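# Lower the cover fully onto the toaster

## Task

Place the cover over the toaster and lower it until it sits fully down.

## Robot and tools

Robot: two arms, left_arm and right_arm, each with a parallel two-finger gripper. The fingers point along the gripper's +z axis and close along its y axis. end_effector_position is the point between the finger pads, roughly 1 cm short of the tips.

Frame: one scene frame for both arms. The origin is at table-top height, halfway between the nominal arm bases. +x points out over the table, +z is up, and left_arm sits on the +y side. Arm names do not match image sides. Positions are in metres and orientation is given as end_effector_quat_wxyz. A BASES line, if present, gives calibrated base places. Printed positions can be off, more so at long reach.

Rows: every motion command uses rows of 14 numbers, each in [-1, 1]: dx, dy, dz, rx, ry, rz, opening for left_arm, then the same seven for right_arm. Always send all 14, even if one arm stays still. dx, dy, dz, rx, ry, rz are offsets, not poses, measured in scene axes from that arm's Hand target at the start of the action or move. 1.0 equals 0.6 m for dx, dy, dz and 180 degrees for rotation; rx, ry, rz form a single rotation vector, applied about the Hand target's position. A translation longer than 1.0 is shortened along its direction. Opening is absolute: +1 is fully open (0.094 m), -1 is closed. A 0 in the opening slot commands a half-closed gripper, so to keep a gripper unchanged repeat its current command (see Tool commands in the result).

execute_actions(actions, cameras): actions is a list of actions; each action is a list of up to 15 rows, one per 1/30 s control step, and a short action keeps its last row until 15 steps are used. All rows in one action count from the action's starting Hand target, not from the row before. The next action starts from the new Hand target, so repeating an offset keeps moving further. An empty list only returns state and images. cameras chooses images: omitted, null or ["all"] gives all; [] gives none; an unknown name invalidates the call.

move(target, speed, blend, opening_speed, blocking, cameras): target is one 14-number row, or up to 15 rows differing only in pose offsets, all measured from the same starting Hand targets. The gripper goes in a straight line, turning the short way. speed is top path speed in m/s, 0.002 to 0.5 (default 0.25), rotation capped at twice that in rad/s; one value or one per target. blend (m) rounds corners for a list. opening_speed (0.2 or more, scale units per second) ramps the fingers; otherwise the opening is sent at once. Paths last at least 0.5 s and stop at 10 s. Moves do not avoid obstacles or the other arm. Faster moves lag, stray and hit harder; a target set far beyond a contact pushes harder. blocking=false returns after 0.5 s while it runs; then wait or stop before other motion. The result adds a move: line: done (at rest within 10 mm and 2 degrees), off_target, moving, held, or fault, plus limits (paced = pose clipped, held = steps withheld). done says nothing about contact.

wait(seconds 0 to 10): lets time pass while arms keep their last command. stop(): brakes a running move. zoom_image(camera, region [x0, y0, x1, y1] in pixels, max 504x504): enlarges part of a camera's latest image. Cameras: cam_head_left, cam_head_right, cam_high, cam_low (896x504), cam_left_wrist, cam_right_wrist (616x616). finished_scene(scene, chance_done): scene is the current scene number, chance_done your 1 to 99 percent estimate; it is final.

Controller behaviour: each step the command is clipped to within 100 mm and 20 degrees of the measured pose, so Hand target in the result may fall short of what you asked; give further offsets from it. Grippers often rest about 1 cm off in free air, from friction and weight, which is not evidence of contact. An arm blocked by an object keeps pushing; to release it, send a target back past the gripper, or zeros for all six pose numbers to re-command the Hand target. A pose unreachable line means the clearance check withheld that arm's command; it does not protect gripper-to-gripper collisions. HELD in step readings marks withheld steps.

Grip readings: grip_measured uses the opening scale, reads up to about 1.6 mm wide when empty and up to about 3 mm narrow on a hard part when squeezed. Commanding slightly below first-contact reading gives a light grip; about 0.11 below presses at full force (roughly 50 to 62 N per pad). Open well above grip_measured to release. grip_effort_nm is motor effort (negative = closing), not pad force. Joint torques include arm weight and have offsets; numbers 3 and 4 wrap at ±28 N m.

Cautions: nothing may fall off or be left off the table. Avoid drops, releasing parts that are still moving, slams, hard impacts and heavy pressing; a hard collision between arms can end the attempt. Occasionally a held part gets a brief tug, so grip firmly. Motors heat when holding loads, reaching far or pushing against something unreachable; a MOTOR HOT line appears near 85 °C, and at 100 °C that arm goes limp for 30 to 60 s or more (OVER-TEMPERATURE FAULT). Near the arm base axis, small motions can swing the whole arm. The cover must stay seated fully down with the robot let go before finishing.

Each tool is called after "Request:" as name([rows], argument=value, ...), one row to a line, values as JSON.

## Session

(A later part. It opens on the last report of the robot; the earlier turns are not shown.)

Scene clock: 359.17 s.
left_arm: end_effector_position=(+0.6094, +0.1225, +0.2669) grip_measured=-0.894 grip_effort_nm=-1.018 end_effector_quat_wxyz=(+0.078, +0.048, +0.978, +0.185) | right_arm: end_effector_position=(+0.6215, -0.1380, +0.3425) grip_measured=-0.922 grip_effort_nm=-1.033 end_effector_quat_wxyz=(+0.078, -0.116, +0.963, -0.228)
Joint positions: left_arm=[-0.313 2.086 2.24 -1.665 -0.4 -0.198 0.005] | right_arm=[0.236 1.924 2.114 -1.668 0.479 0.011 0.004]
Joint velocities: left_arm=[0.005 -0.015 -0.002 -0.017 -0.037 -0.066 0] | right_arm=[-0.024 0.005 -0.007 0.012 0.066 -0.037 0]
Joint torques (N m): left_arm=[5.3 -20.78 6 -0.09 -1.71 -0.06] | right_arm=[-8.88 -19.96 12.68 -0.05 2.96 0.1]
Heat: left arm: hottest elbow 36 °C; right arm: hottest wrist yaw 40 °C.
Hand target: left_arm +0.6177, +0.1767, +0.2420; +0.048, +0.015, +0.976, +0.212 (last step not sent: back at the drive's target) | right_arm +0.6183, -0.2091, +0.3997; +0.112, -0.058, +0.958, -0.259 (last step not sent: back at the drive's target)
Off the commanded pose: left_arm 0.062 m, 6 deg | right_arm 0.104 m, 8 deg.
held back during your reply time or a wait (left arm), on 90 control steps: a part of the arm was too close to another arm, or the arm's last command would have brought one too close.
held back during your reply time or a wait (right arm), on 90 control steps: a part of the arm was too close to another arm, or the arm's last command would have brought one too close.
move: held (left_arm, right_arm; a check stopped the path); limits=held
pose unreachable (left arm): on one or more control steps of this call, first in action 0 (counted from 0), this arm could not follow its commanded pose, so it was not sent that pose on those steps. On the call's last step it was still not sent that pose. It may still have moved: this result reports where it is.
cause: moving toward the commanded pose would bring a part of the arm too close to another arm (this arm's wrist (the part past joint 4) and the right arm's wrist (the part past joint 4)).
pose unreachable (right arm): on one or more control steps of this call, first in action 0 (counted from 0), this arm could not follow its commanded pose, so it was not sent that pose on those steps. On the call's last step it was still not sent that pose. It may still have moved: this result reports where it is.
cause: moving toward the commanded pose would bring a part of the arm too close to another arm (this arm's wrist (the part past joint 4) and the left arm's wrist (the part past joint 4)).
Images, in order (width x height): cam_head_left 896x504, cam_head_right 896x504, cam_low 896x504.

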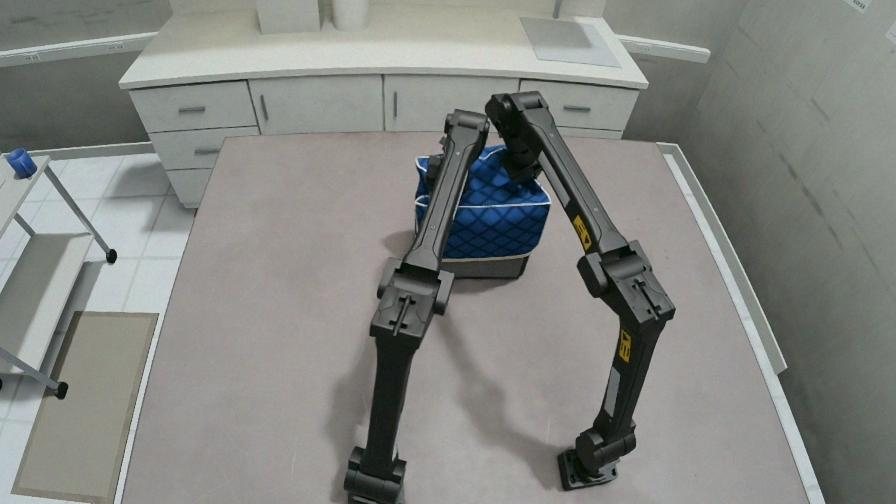

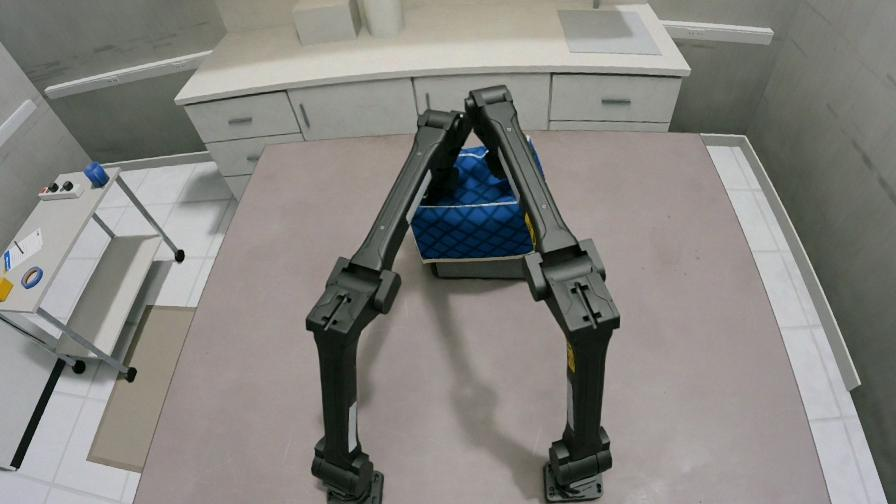

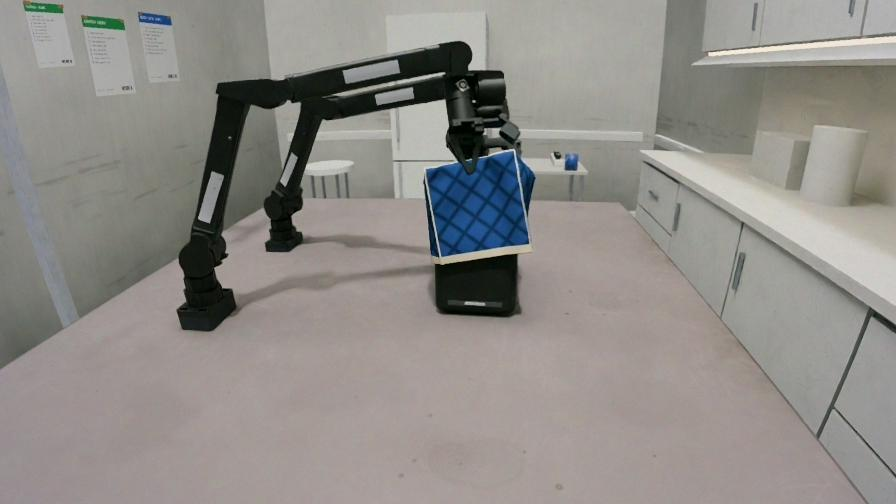

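Left untilts first (wrists moves apart: left +y / rx −).

Request:
move(target=[0,0.03,-0.03,-0.08,0,0,-1,0,0,0,0,0,0,-1], speed=0.12, cameras=[])

Request:
move(target=[0,0,0,0,0,0,-1,0,-0.02,-0.14,0.03,0,0,-1], speed=0.12)

Request:
zoom_image(camera="cam_head_left", region=[380, 100, 600, 300])

Request:
zoom_image(camera="cam_high", region=[330, 290, 450, 370])

Scene clock: 364.90 s.
left_arm: end_effector_position=(+0.6069, +0.1179, +0.2463) grip_measured=-0.894 grip_effort_nm=-1.028 end_effector_quat_wxyz=(+0.074, +0.053, +0.994, +0.061) | right_arm: end_effector_position=(+0.6224, -0.1390, +0.3432) grip_measured=-0.922 grip_effort_nm=-1.038 end_effector_quat_wxyz=(+0.080, -0.115, +0.963, -0.232)
Joint positions: left_arm=[-0.258 2.029 2.121 -1.541 -0.148 -0.137 0.005] | right_arm=[0.236 1.924 2.114 -1.665 0.487 0.011 0.004]
Joint velocities: left_arm=[-0.005 0.005 -0.002 -0.002 -0.022 -0.037 0.001] | right_arm=[-0.005 0.005 0.017 -0.007 -0.007 -0.037 0]
Joint torques (N m): left_arm=[7.82 -21.71 5.68 -0.05 -1.48 0.15] | right_arm=[-8.06 -20.84 10.58 -0.03 2.8 0.24]
Heat: left arm: hottest shoulder 35 °C; right arm: hottest wrist yaw 41 °C.
Hand target: left_arm +0.6177, +0.1946, +0.2245; +0.049, +0.009, +0.995, +0.088 | right_arm +0.6183, -0.2091, +0.3997; +0.112, -0.058, +0.958, -0.259
Off the commanded pose: left_arm 0.081 m, 7 deg | right_arm 0.090 m, 8 deg.
held back during your reply time or a wait (left arm), on 90 control steps: a part of the arm was too close to another arm, or the arm's last command would have brought one too close.
held back during your reply time or a wait (right arm), on 90 control steps: a part of the arm was too close to another arm, or the arm's last command would have brought one too close.
move: off_target (left_arm, right_arm); limits=held
pose unreachable (left arm): on one or more control steps of this call, first in action 0 (counted from 0), this arm could not follow its commanded pose, so it was not sent that pose on those steps. It may still have moved: this result reports where it is.
cause: moving toward the commanded pose would bring a part of the arm too close to another arm (this arm's wrist (the part past joint 4) and the right arm's wrist (the part past joint 4)).
pose unreachable (right arm): on one or more control steps of this call, first in action 0 (counted from 0), this arm could not follow its commanded pose, so it was not sent that pose on those steps. It may still have moved: this result reports where it is.
cause: moving toward the commanded pose would bring a part of the arm too close to another arm (this arm's wrist (the part past joint 4) and the left arm's wrist (the part past joint 4)).
No camera images: "cameras" was empty.

Scene clock: 366.23 s.
left_arm: end_effector_position=(+0.6040, +0.1211, +0.2411) grip_measured=-0.894 grip_effort_nm=-1.023 end_effector_quat_wxyz=(+0.067, +0.051, +0.995, +0.059) | right_arm: end_effector_position=(+0.6174, -0.1463, +0.2871) grip_measured=-0.922 grip_effort_nm=-1.033 end_effector_quat_wxyz=(+0.105, -0.104, +0.971, -0.187)
Joint positions: left_arm=[-0.253 2.026 2.104 -1.54 -0.143 -0.137 0.005] | right_arm=[0.204 1.84 1.854 -1.417 0.4 -0.006 0.004]
Joint velocities: left_arm=[-0.005 0.005 -0.007 -0.002 0.022 0.022 -0.001] | right_arm=[-0.015 -0.005 -0.007 -0.012 0.022 -0.022 0.001]
Joint torques (N m): left_arm=[7.24 -21.25 6.67 -0.14 -1.75 0.17] | right_arm=[-9.11 -18.37 8.54 0.38 2.25 0.08]
Heat: left arm: hottest shoulder 35 °C; right arm: hottest wrist yaw 41 °C.
Hand target: left_arm +0.6177, +0.1946, +0.2245; +0.049, +0.009, +0.995, +0.088 | right_arm +0.6171, -0.2213, +0.3160; +0.115, -0.053, +0.969, -0.214
Off the commanded pose: left_arm 0.077 m, 6 deg | right_arm 0.080 m, 7 deg.
move: off_target (left_arm, right_arm)

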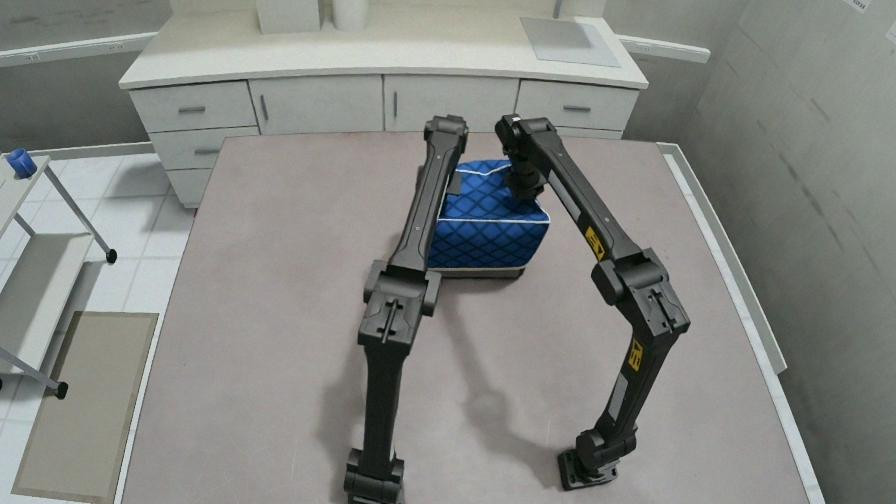

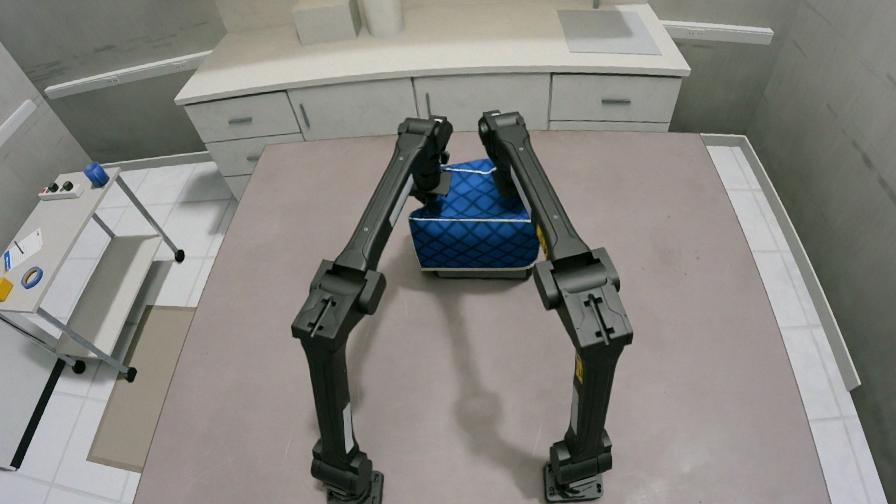

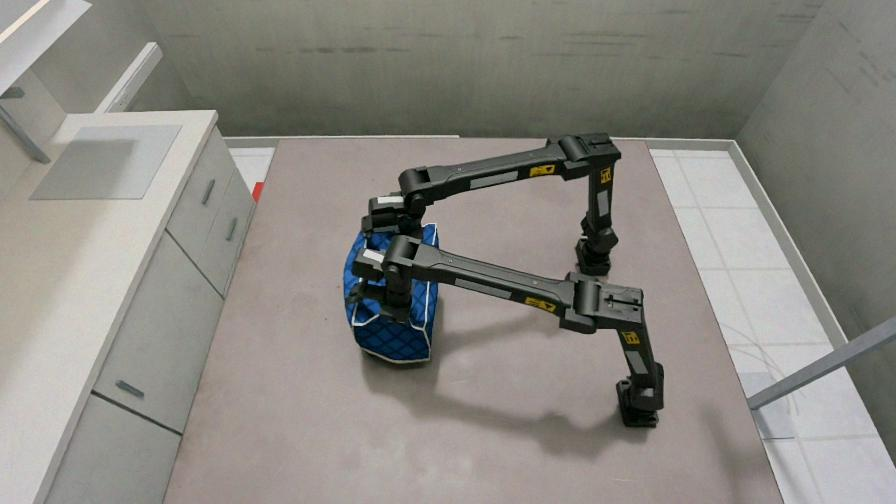

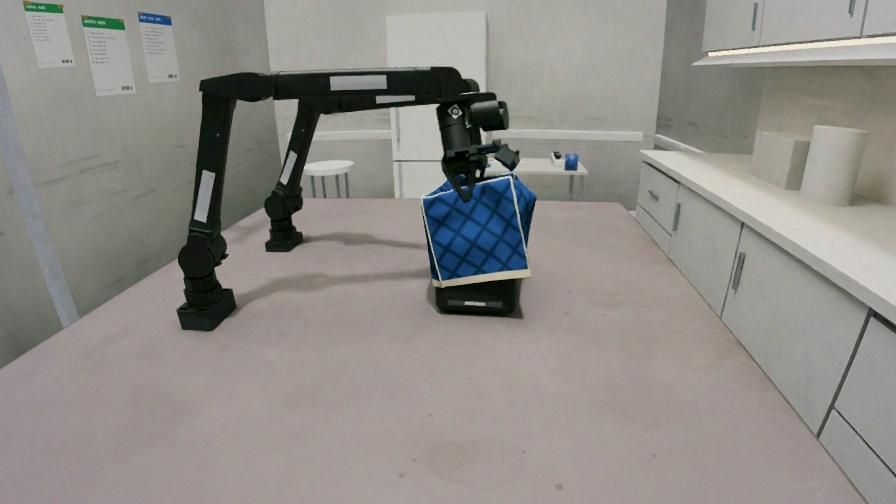

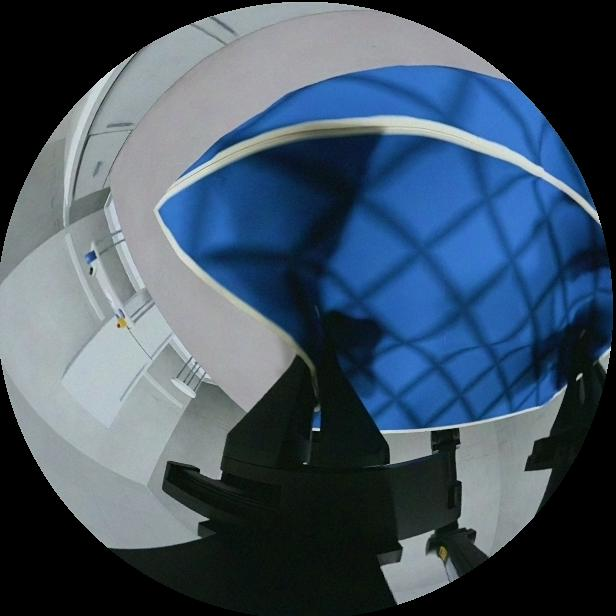

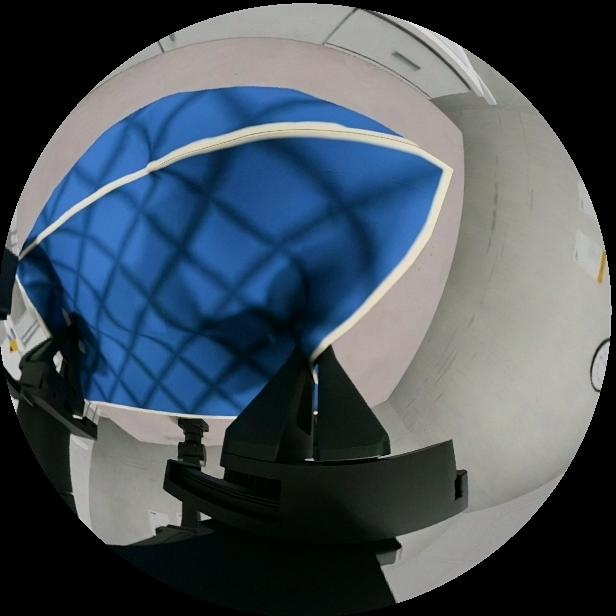

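Scaled by 2.291.

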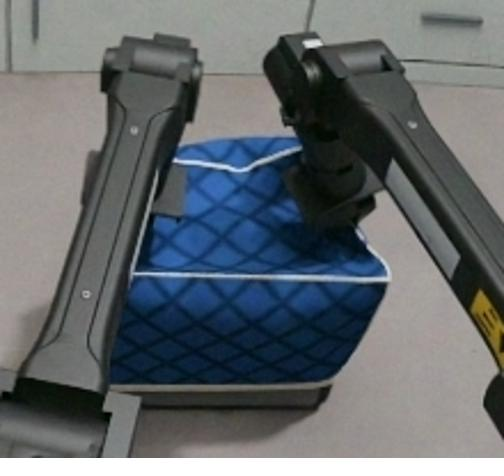

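Scaled by 4.200.

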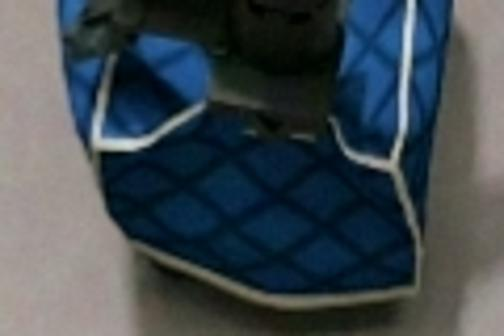

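Great; it's going down. Continue, untilting rights and leveling (+ry slight, joint 4 has room).

Request:
move(target=[0.01,-0.02,-0.09,0,0.05,0,-1,0.0,0,-0.18,0.05,0.05,0,-1], speed=0.12, cameras=["cam_low","cam_head_left","cam_high"])

Request:
zoom_image(camera="cam_head_left", region=[380, 100, 600, 300])

Request:
zoom_image(camera="cam_low", region=[360, 60, 600, 330])

Scene clock: 373.23 s.
left_arm: end_effector_position=(+0.6038, +0.1198, +0.2226) grip_measured=-0.894 grip_effort_nm=-1.033 end_effector_quat_wxyz=(+0.017, +0.055, +0.996, +0.064) | right_arm: end_effector_position=(+0.6110, -0.1515, +0.2444) grip_measured=-0.922 grip_effort_nm=-1.038 end_effector_quat_wxyz=(+0.084, -0.101, +0.986, -0.105)
Joint positions: left_arm=[-0.252 2.11 2.196 -1.649 -0.132 -0.136 0.005] | right_arm=[0.15 1.836 1.763 -1.345 0.223 -0.034 0.004]
Joint velocities: left_arm=[0.005 -0.005 -0.012 -0.022 0.007 -0.022 -0.001] | right_arm=[0.005 -0.005 -0.012 -0.002 0.022 0.022 0]
Joint torques (N m): left_arm=[7.06 -16.38 7.72 -0.57 -1.2 0.05] | right_arm=[-8.82 -11.93 7.02 0.18 1.88 0.05]
Heat: left arm: hottest shoulder 35 °C; right arm: hottest wrist yaw 41 °C.
Hand target: left_arm +0.6238, +0.1835, +0.1708; -0.029, +0.014, +0.996, +0.087 | right_arm +0.6155, -0.2215, +0.2074; +0.042, -0.060, +0.988, -0.134
Off the commanded pose: left_arm 0.084 m, 7 deg | right_arm 0.079 m, 7 deg.
move: off_target (left_arm, right_arm)
Images, in order (width x height): cam_head_left 896x504, cam_high 896x504, cam_low 896x504.

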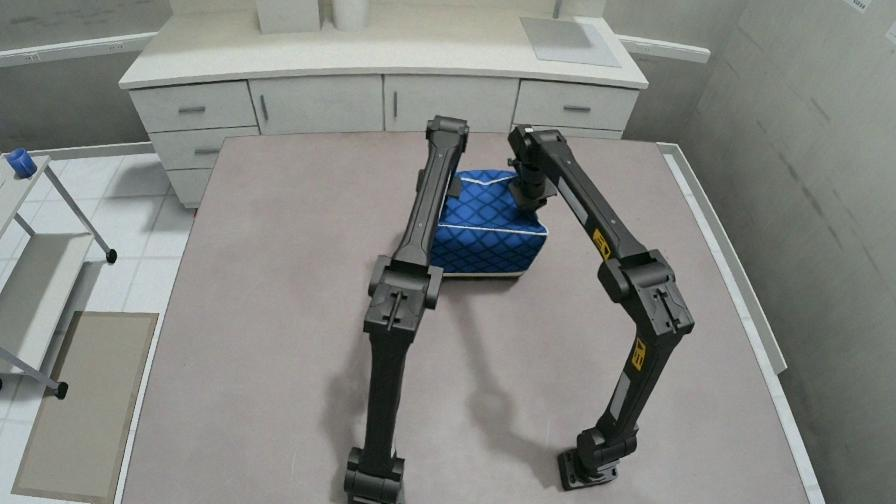

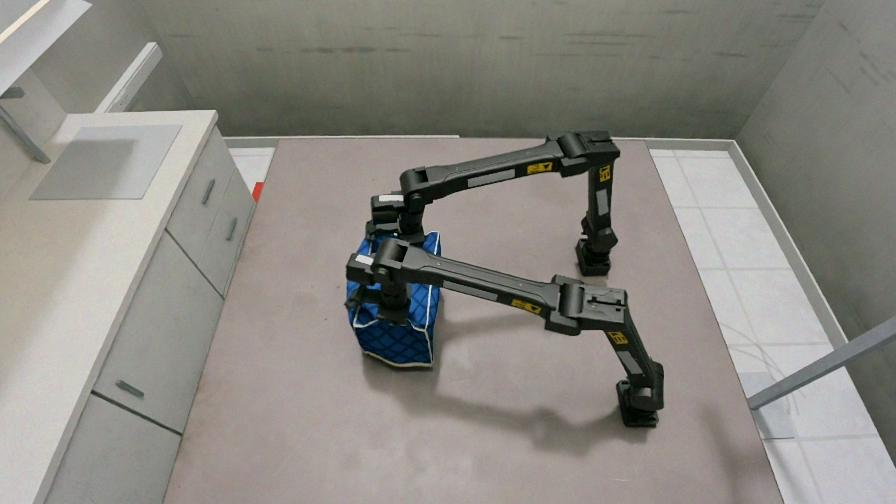

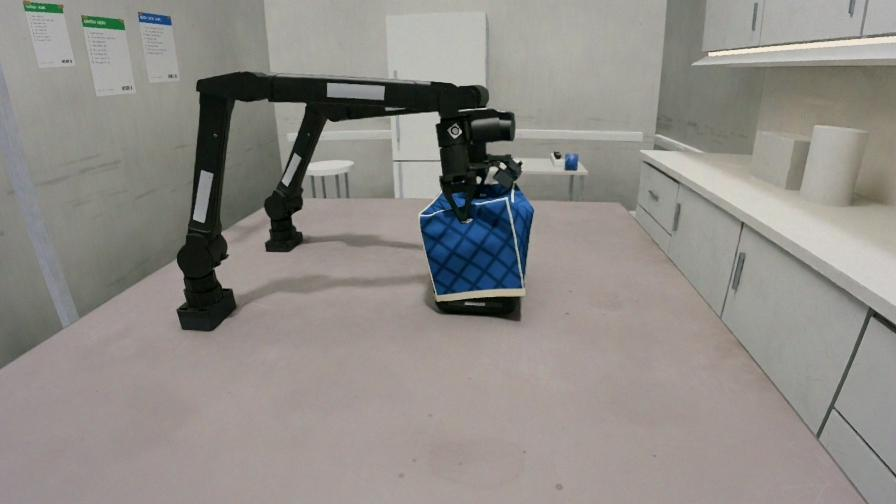

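Scaled by 2.291.

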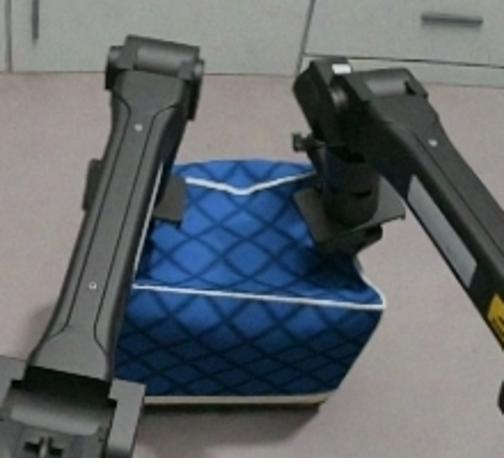

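Scaled by 1.867.

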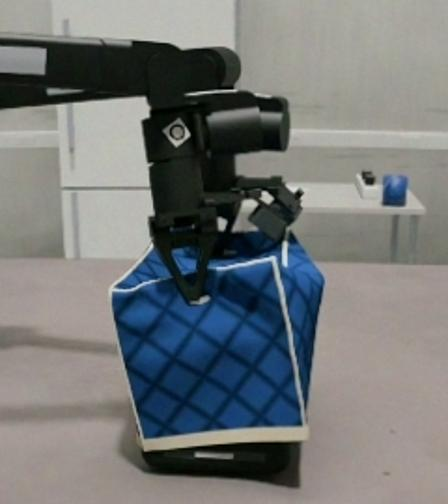

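Excellent. Continue.

Request:
move(target=[0.01,-0.02,-0.06,0,0,0,-1,0.01,0.02,-0.1,0,0.03,0,-1], speed=0.12)

Request:
zoom_image(camera="cam_head_left", region=[380, 100, 600, 300])

Request:
zoom_image(camera="cam_low", region=[360, 60, 600, 330])

Scene clock: 377.60 s.
left_arm: end_effector_position=(+0.6047, +0.1194, +0.2205) grip_measured=-0.894 grip_effort_nm=-1.028 end_effector_quat_wxyz=(+0.018, +0.053, +0.996, +0.063) | right_arm: end_effector_position=(+0.6111, -0.1511, +0.2348) grip_measured=-0.922 grip_effort_nm=-1.038 end_effector_quat_wxyz=(+0.076, -0.102, +0.986, -0.104)
Joint positions: left_arm=[-0.252 2.11 2.19 -1.64 -0.131 -0.14 0.005] | right_arm=[0.15 1.85 1.758 -1.344 0.221 -0.034 0.004]
Joint velocities: left_arm=[-0.005 0.005 -0.002 -0.017 -0.022 -0.022 0] | right_arm=[0.005 -0.005 0.007 -0.017 0.007 0.051 0]
Joint torques (N m): left_arm=[5.25 -15.33 4.42 1.44 -1.2 -0.08] | right_arm=[-7.18 -6.77 7.25 -0.06 1.58 0.27]
Heat: left arm: hottest shoulder 35 °C; right arm: hottest wrist yaw 40 °C.
Hand target: left_arm +0.6287, +0.1701, +0.1378; -0.029, +0.014, +0.996, +0.088 | right_arm +0.6200, -0.2064, +0.1514; -0.005, -0.067, +0.989, -0.131
Off the commanded pose: left_arm 0.103 m, 8 deg; position clipped | right_arm 0.106 m, 11 deg; position clipped.
move: off_target (left_arm, right_arm); limits=paced

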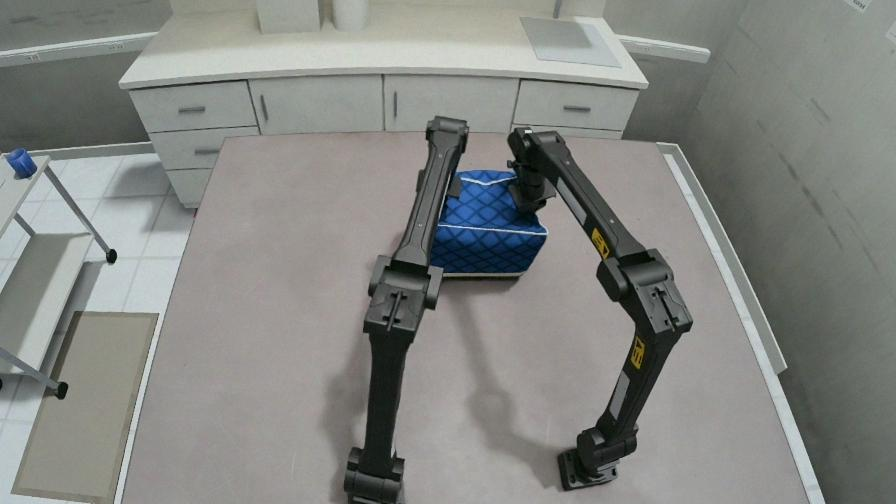

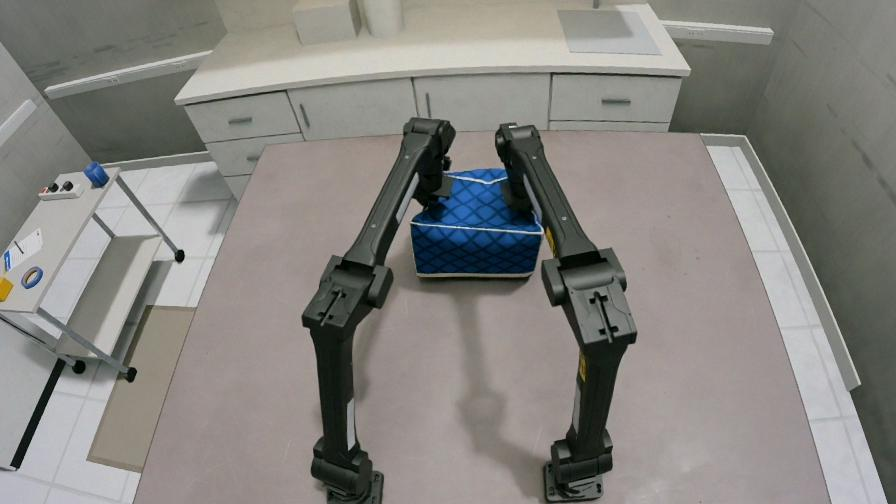

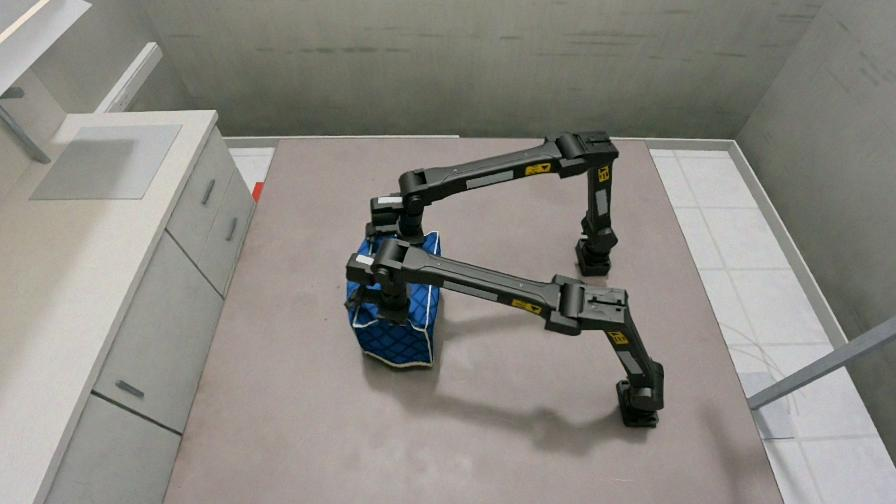

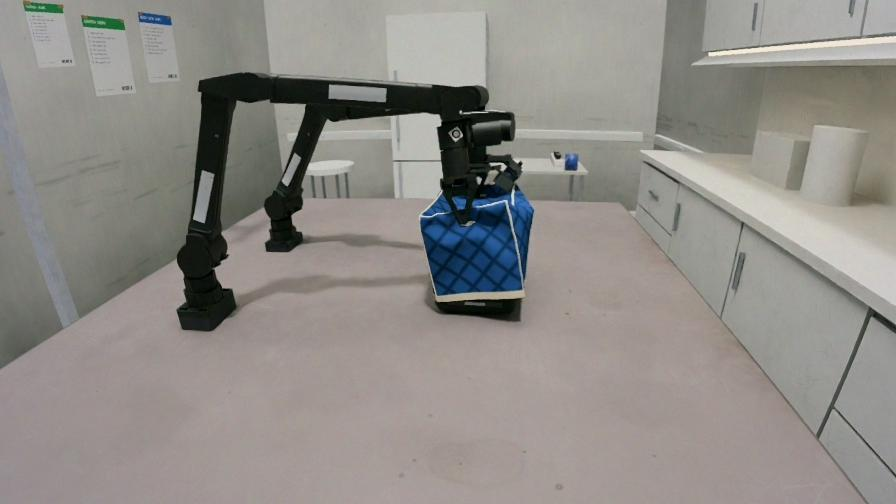

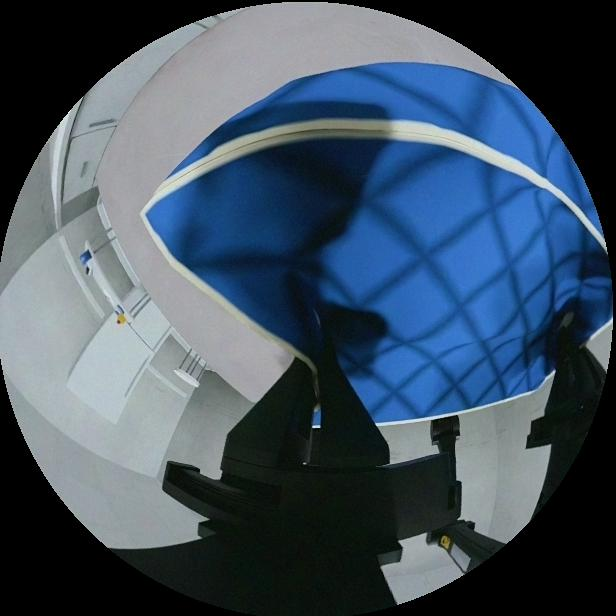

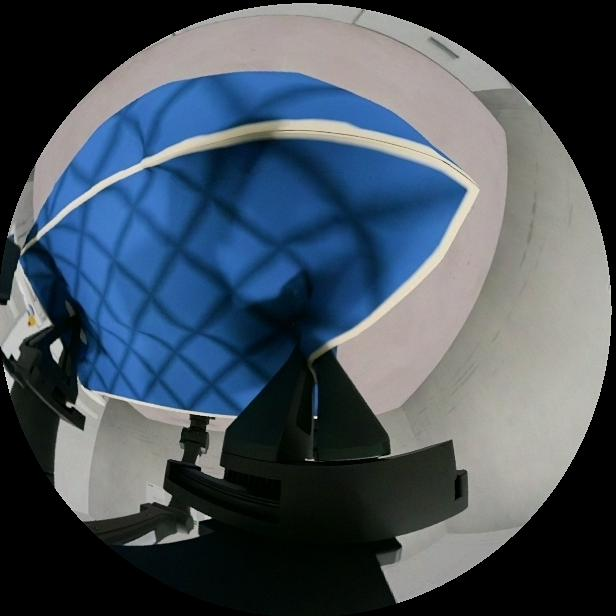

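Scaled by 2.291.

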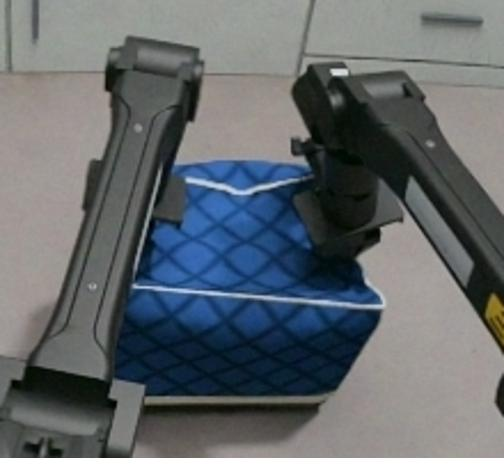

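Scaled by 1.867.

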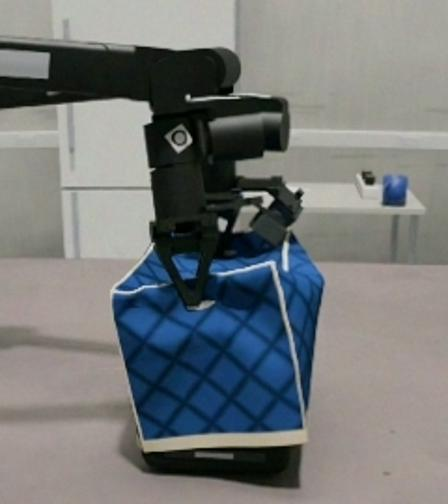

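Request:
move(target=[-0.02,-0.06,0.13,0,0,0,-1,0,0.07,0.12,0,0,0,-1], speed=0.2, cameras=[])

Request:
move(target=[0,0,0,0,0,0,0.3,0,0,0,0,0,0,0.3], opening_speed=1, cameras=[])

Request:
move(target=[0,0.02,0.2,0,0,0,0.3,0,-0.02,0.2,0,0,0,0.3])

Request:
zoom_image(camera="cam_low", region=[360, 60, 600, 330])

Request:
zoom_image(camera="cam_head_left", region=[380, 100, 600, 300])

Scene clock: 385.33 s.
left_arm: end_effector_position=(+0.6049, +0.1171, +0.2255) grip_measured=-0.894 grip_effort_nm=-1.023 end_effector_quat_wxyz=(+0.014, +0.036, +0.997, +0.065) | right_arm: end_effector_position=(+0.6120, -0.1482, +0.2403) grip_measured=-0.922 grip_effort_nm=-1.038 end_effector_quat_wxyz=(+0.017, -0.086, +0.990, -0.115)
Joint positions: left_arm=[-0.256 2.124 2.227 -1.674 -0.134 -0.18 0.005] | right_arm=[0.158 1.94 1.911 -1.533 0.233 0.021 0.004]
Joint velocities: left_arm=[-0.005 -0.005 -0.012 0.007 -0.051 0.051 -0.001] | right_arm=[-0.005 -0.005 -0.007 -0.002 -0.081 0.022 -0.001]
Joint torques (N m): left_arm=[1.73 -20.6 9.68 -0.54 -1.07 -0.13] | right_arm=[-2.61 -12.45 12.03 -0.68 1.18 0.38]
Heat: left arm: hottest shoulder 35 °C; right arm: hottest wrist yaw 39 °C.
Hand target: left_arm +0.6163, +0.1332, +0.2153; -0.030, +0.015, +0.996, +0.087 | right_arm +0.6210, -0.1643, +0.2233; -0.005, -0.067, +0.989, -0.130
Off the commanded pose: left_arm 0.023 m, 6 deg | right_arm 0.025 m, 4 deg.
joint sent to its limit (left arm) — joint 4 (wrist pitch), lower limit. The joint targets are off in orientation, not in position.
move: off_target (left_arm, right_arm)
No camera images: "cameras" was empty.

Scene clock: 387.03 s.
left_arm: end_effector_position=(+0.6079, +0.1332, +0.2261) grip_measured=+0.297 grip_effort_nm=0.110 end_effector_quat_wxyz=(+0.013, +0.024, +0.996, +0.081) | right_arm: end_effector_position=(+0.6119, -0.1674, +0.2367) grip_measured=+0.297 grip_effort_nm=0.125 end_effector_quat_wxyz=(+0.003, -0.073, +0.988, -0.133)
Joint positions: left_arm=[-0.239 2.13 2.237 -1.686 -0.164 -0.186 0.061] | right_arm=[0.136 1.954 1.919 -1.558 0.265 0.029 0.061]
Joint velocities: left_arm=[-0.005 -0.015 -0.012 0.012 -0.037 -0.066 0] | right_arm=[-0.015 -0.015 -0.007 0.002 -0.007 -0.022 0.001]
Joint torques (N m): left_arm=[0.26 -20.89 9.11 -0.18 0 -0.03] | right_arm=[-1.03 -13.27 11.44 0.03 -0.06 0.32]
Heat: left arm: hottest shoulder 35 °C; right arm: hottest wrist yaw 38 °C.
Hand target: left_arm +0.6163, +0.1331, +0.2152; -0.030, +0.015, +0.996, +0.087 | right_arm +0.6209, -0.1643, +0.2233; -0.005, -0.066, +0.989, -0.130
Off the commanded pose: left_arm 0.014 m, 5 deg | right_arm 0.016 m, 1 deg.
joint sent to its limit (left arm) — joint 4 (wrist pitch), lower limit. The joint targets are off in orientation, not in position.
move: off_target (left_arm, right_arm)
No camera images: "cameras" was empty.

Scene clock: 388.30 s.
left_arm: end_effector_position=(+0.6088, +0.1336, +0.3190) grip_measured=+0.298 grip_effort_nm=0.100 end_effector_quat_wxyz=(+0.098, +0.032, +0.993, +0.064) | right_arm: end_effector_position=(+0.6153, -0.1694, +0.3114) grip_measured=+0.298 grip_effort_nm=0.090 end_effector_quat_wxyz=(+0.034, -0.078, +0.988, -0.129)
Joint positions: left_arm=[-0.238 2.033 2.316 -1.686 -0.165 -0.156 0.061] | right_arm=[0.131 1.926 2.073 -1.672 0.263 0.005 0.061]
Joint velocities: left_arm=[-0.005 -0.005 0.007 0.007 -0.095 0.007 0] | right_arm=[-0.015 0.005 -0.017 -0.022 -0.007 -0.051 -0.001]
Joint torques (N m): left_arm=[0.97 -22.71 9.98 0.14 -0.26 0.14] | right_arm=[-2.02 -16.97 14.05 -0.01 0.28 -0.03]
Heat: left arm: hottest shoulder 35 °C; right arm: hottest wrist yaw 38 °C.
Hand target: left_arm +0.6164, +0.1434, +0.3352; -0.030, +0.017, +0.996, +0.086 | right_arm +0.6229, -0.1763, +0.3438; -0.005, -0.066, +0.989, -0.130
Off the commanded pose: left_arm 0.021 m, 15 deg | right_arm 0.033 m, 5 deg.
joint sent to its limit (left arm) — joint 4 (wrist pitch), lower limit. The joint targets are off in orientation, not in position.
joint sent to its limit (right arm) — joint 4 (wrist pitch), lower limit. The joint targets are off in orientation, not in position.
move: off_target (left_arm, right_arm)

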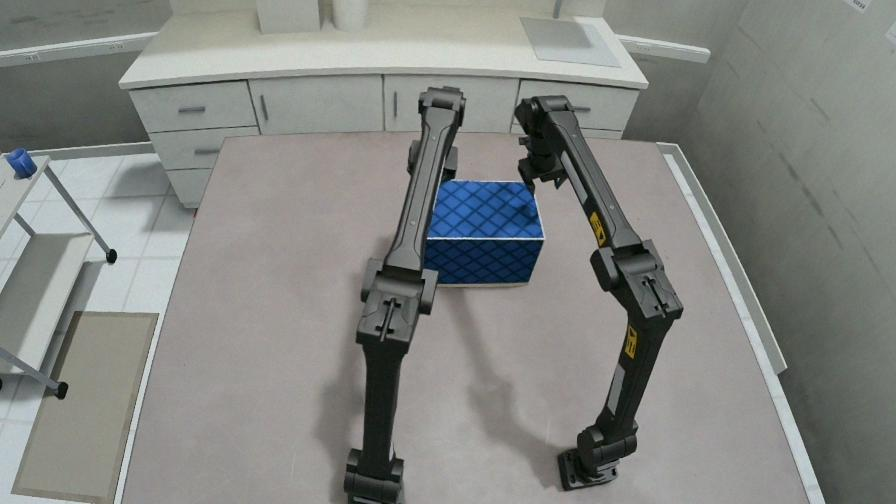

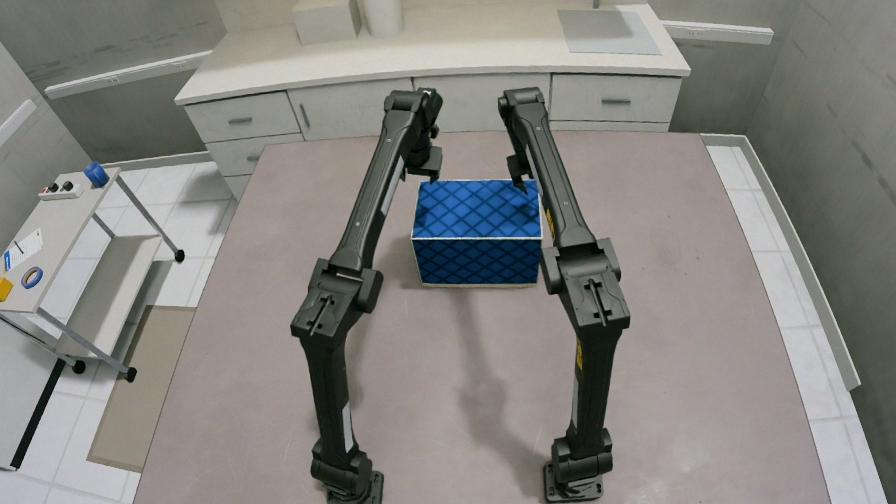

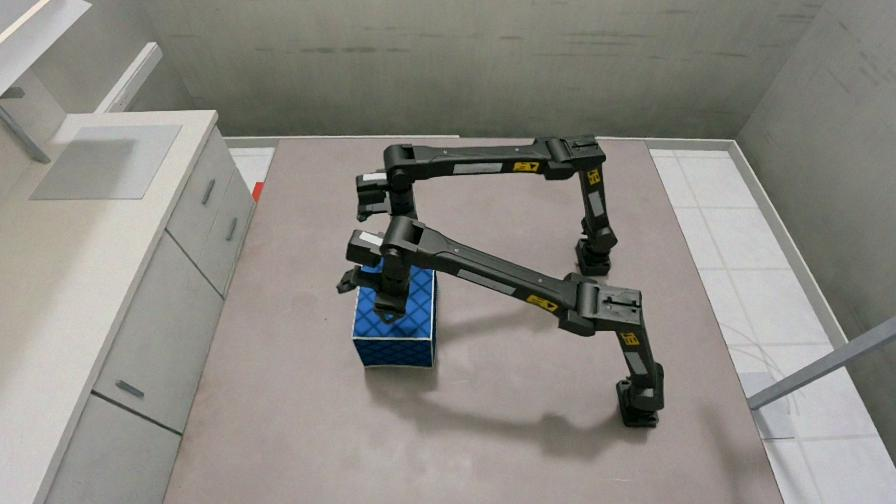

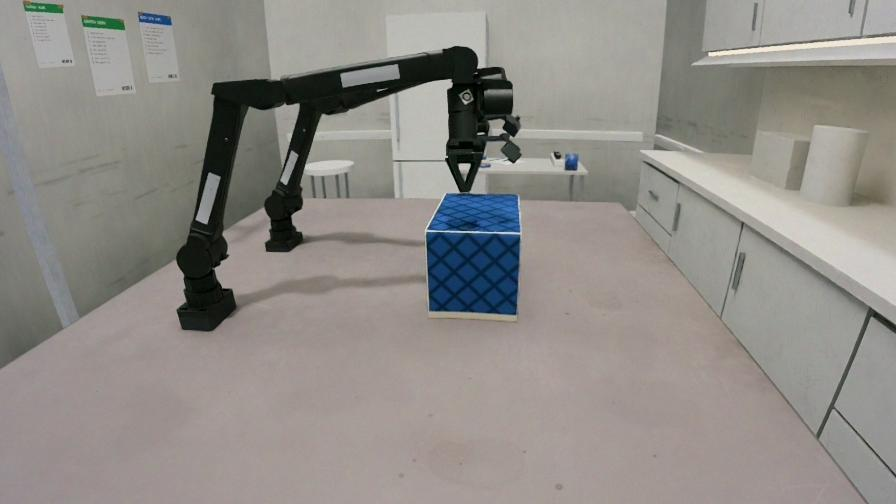

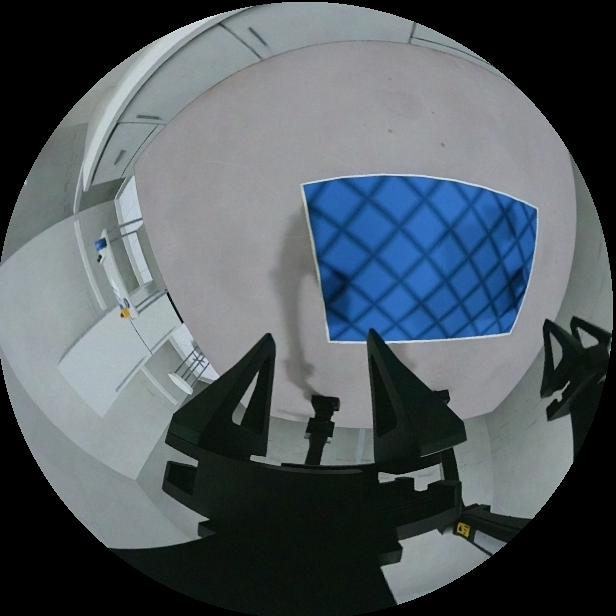

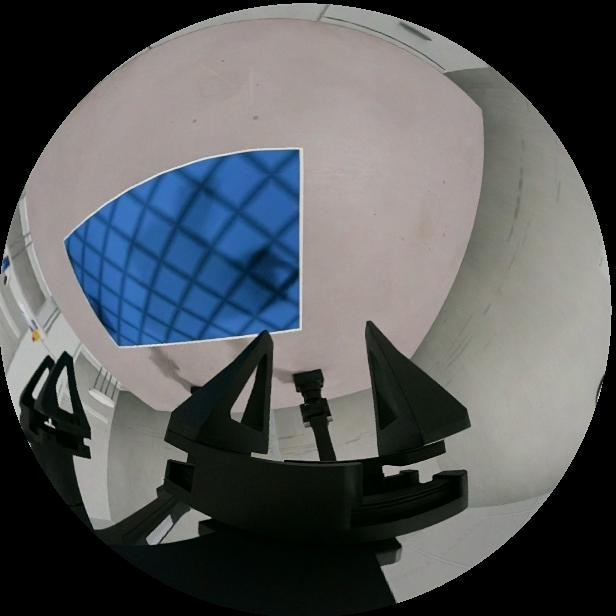

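Scaled by 1.867.

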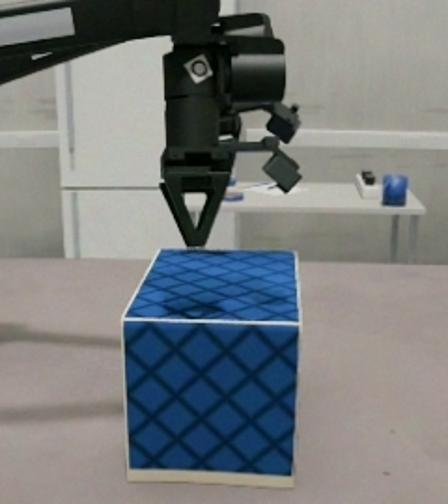

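Scaled by 2.291.

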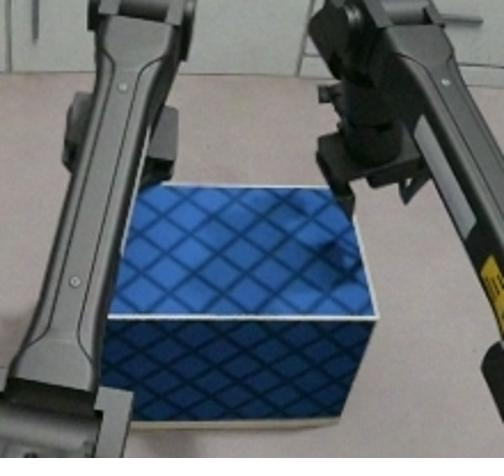

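Beautiful; all the way down.

Request:
finished_scene(scene=1, chance_done=93)

The scene is finished: the task was done.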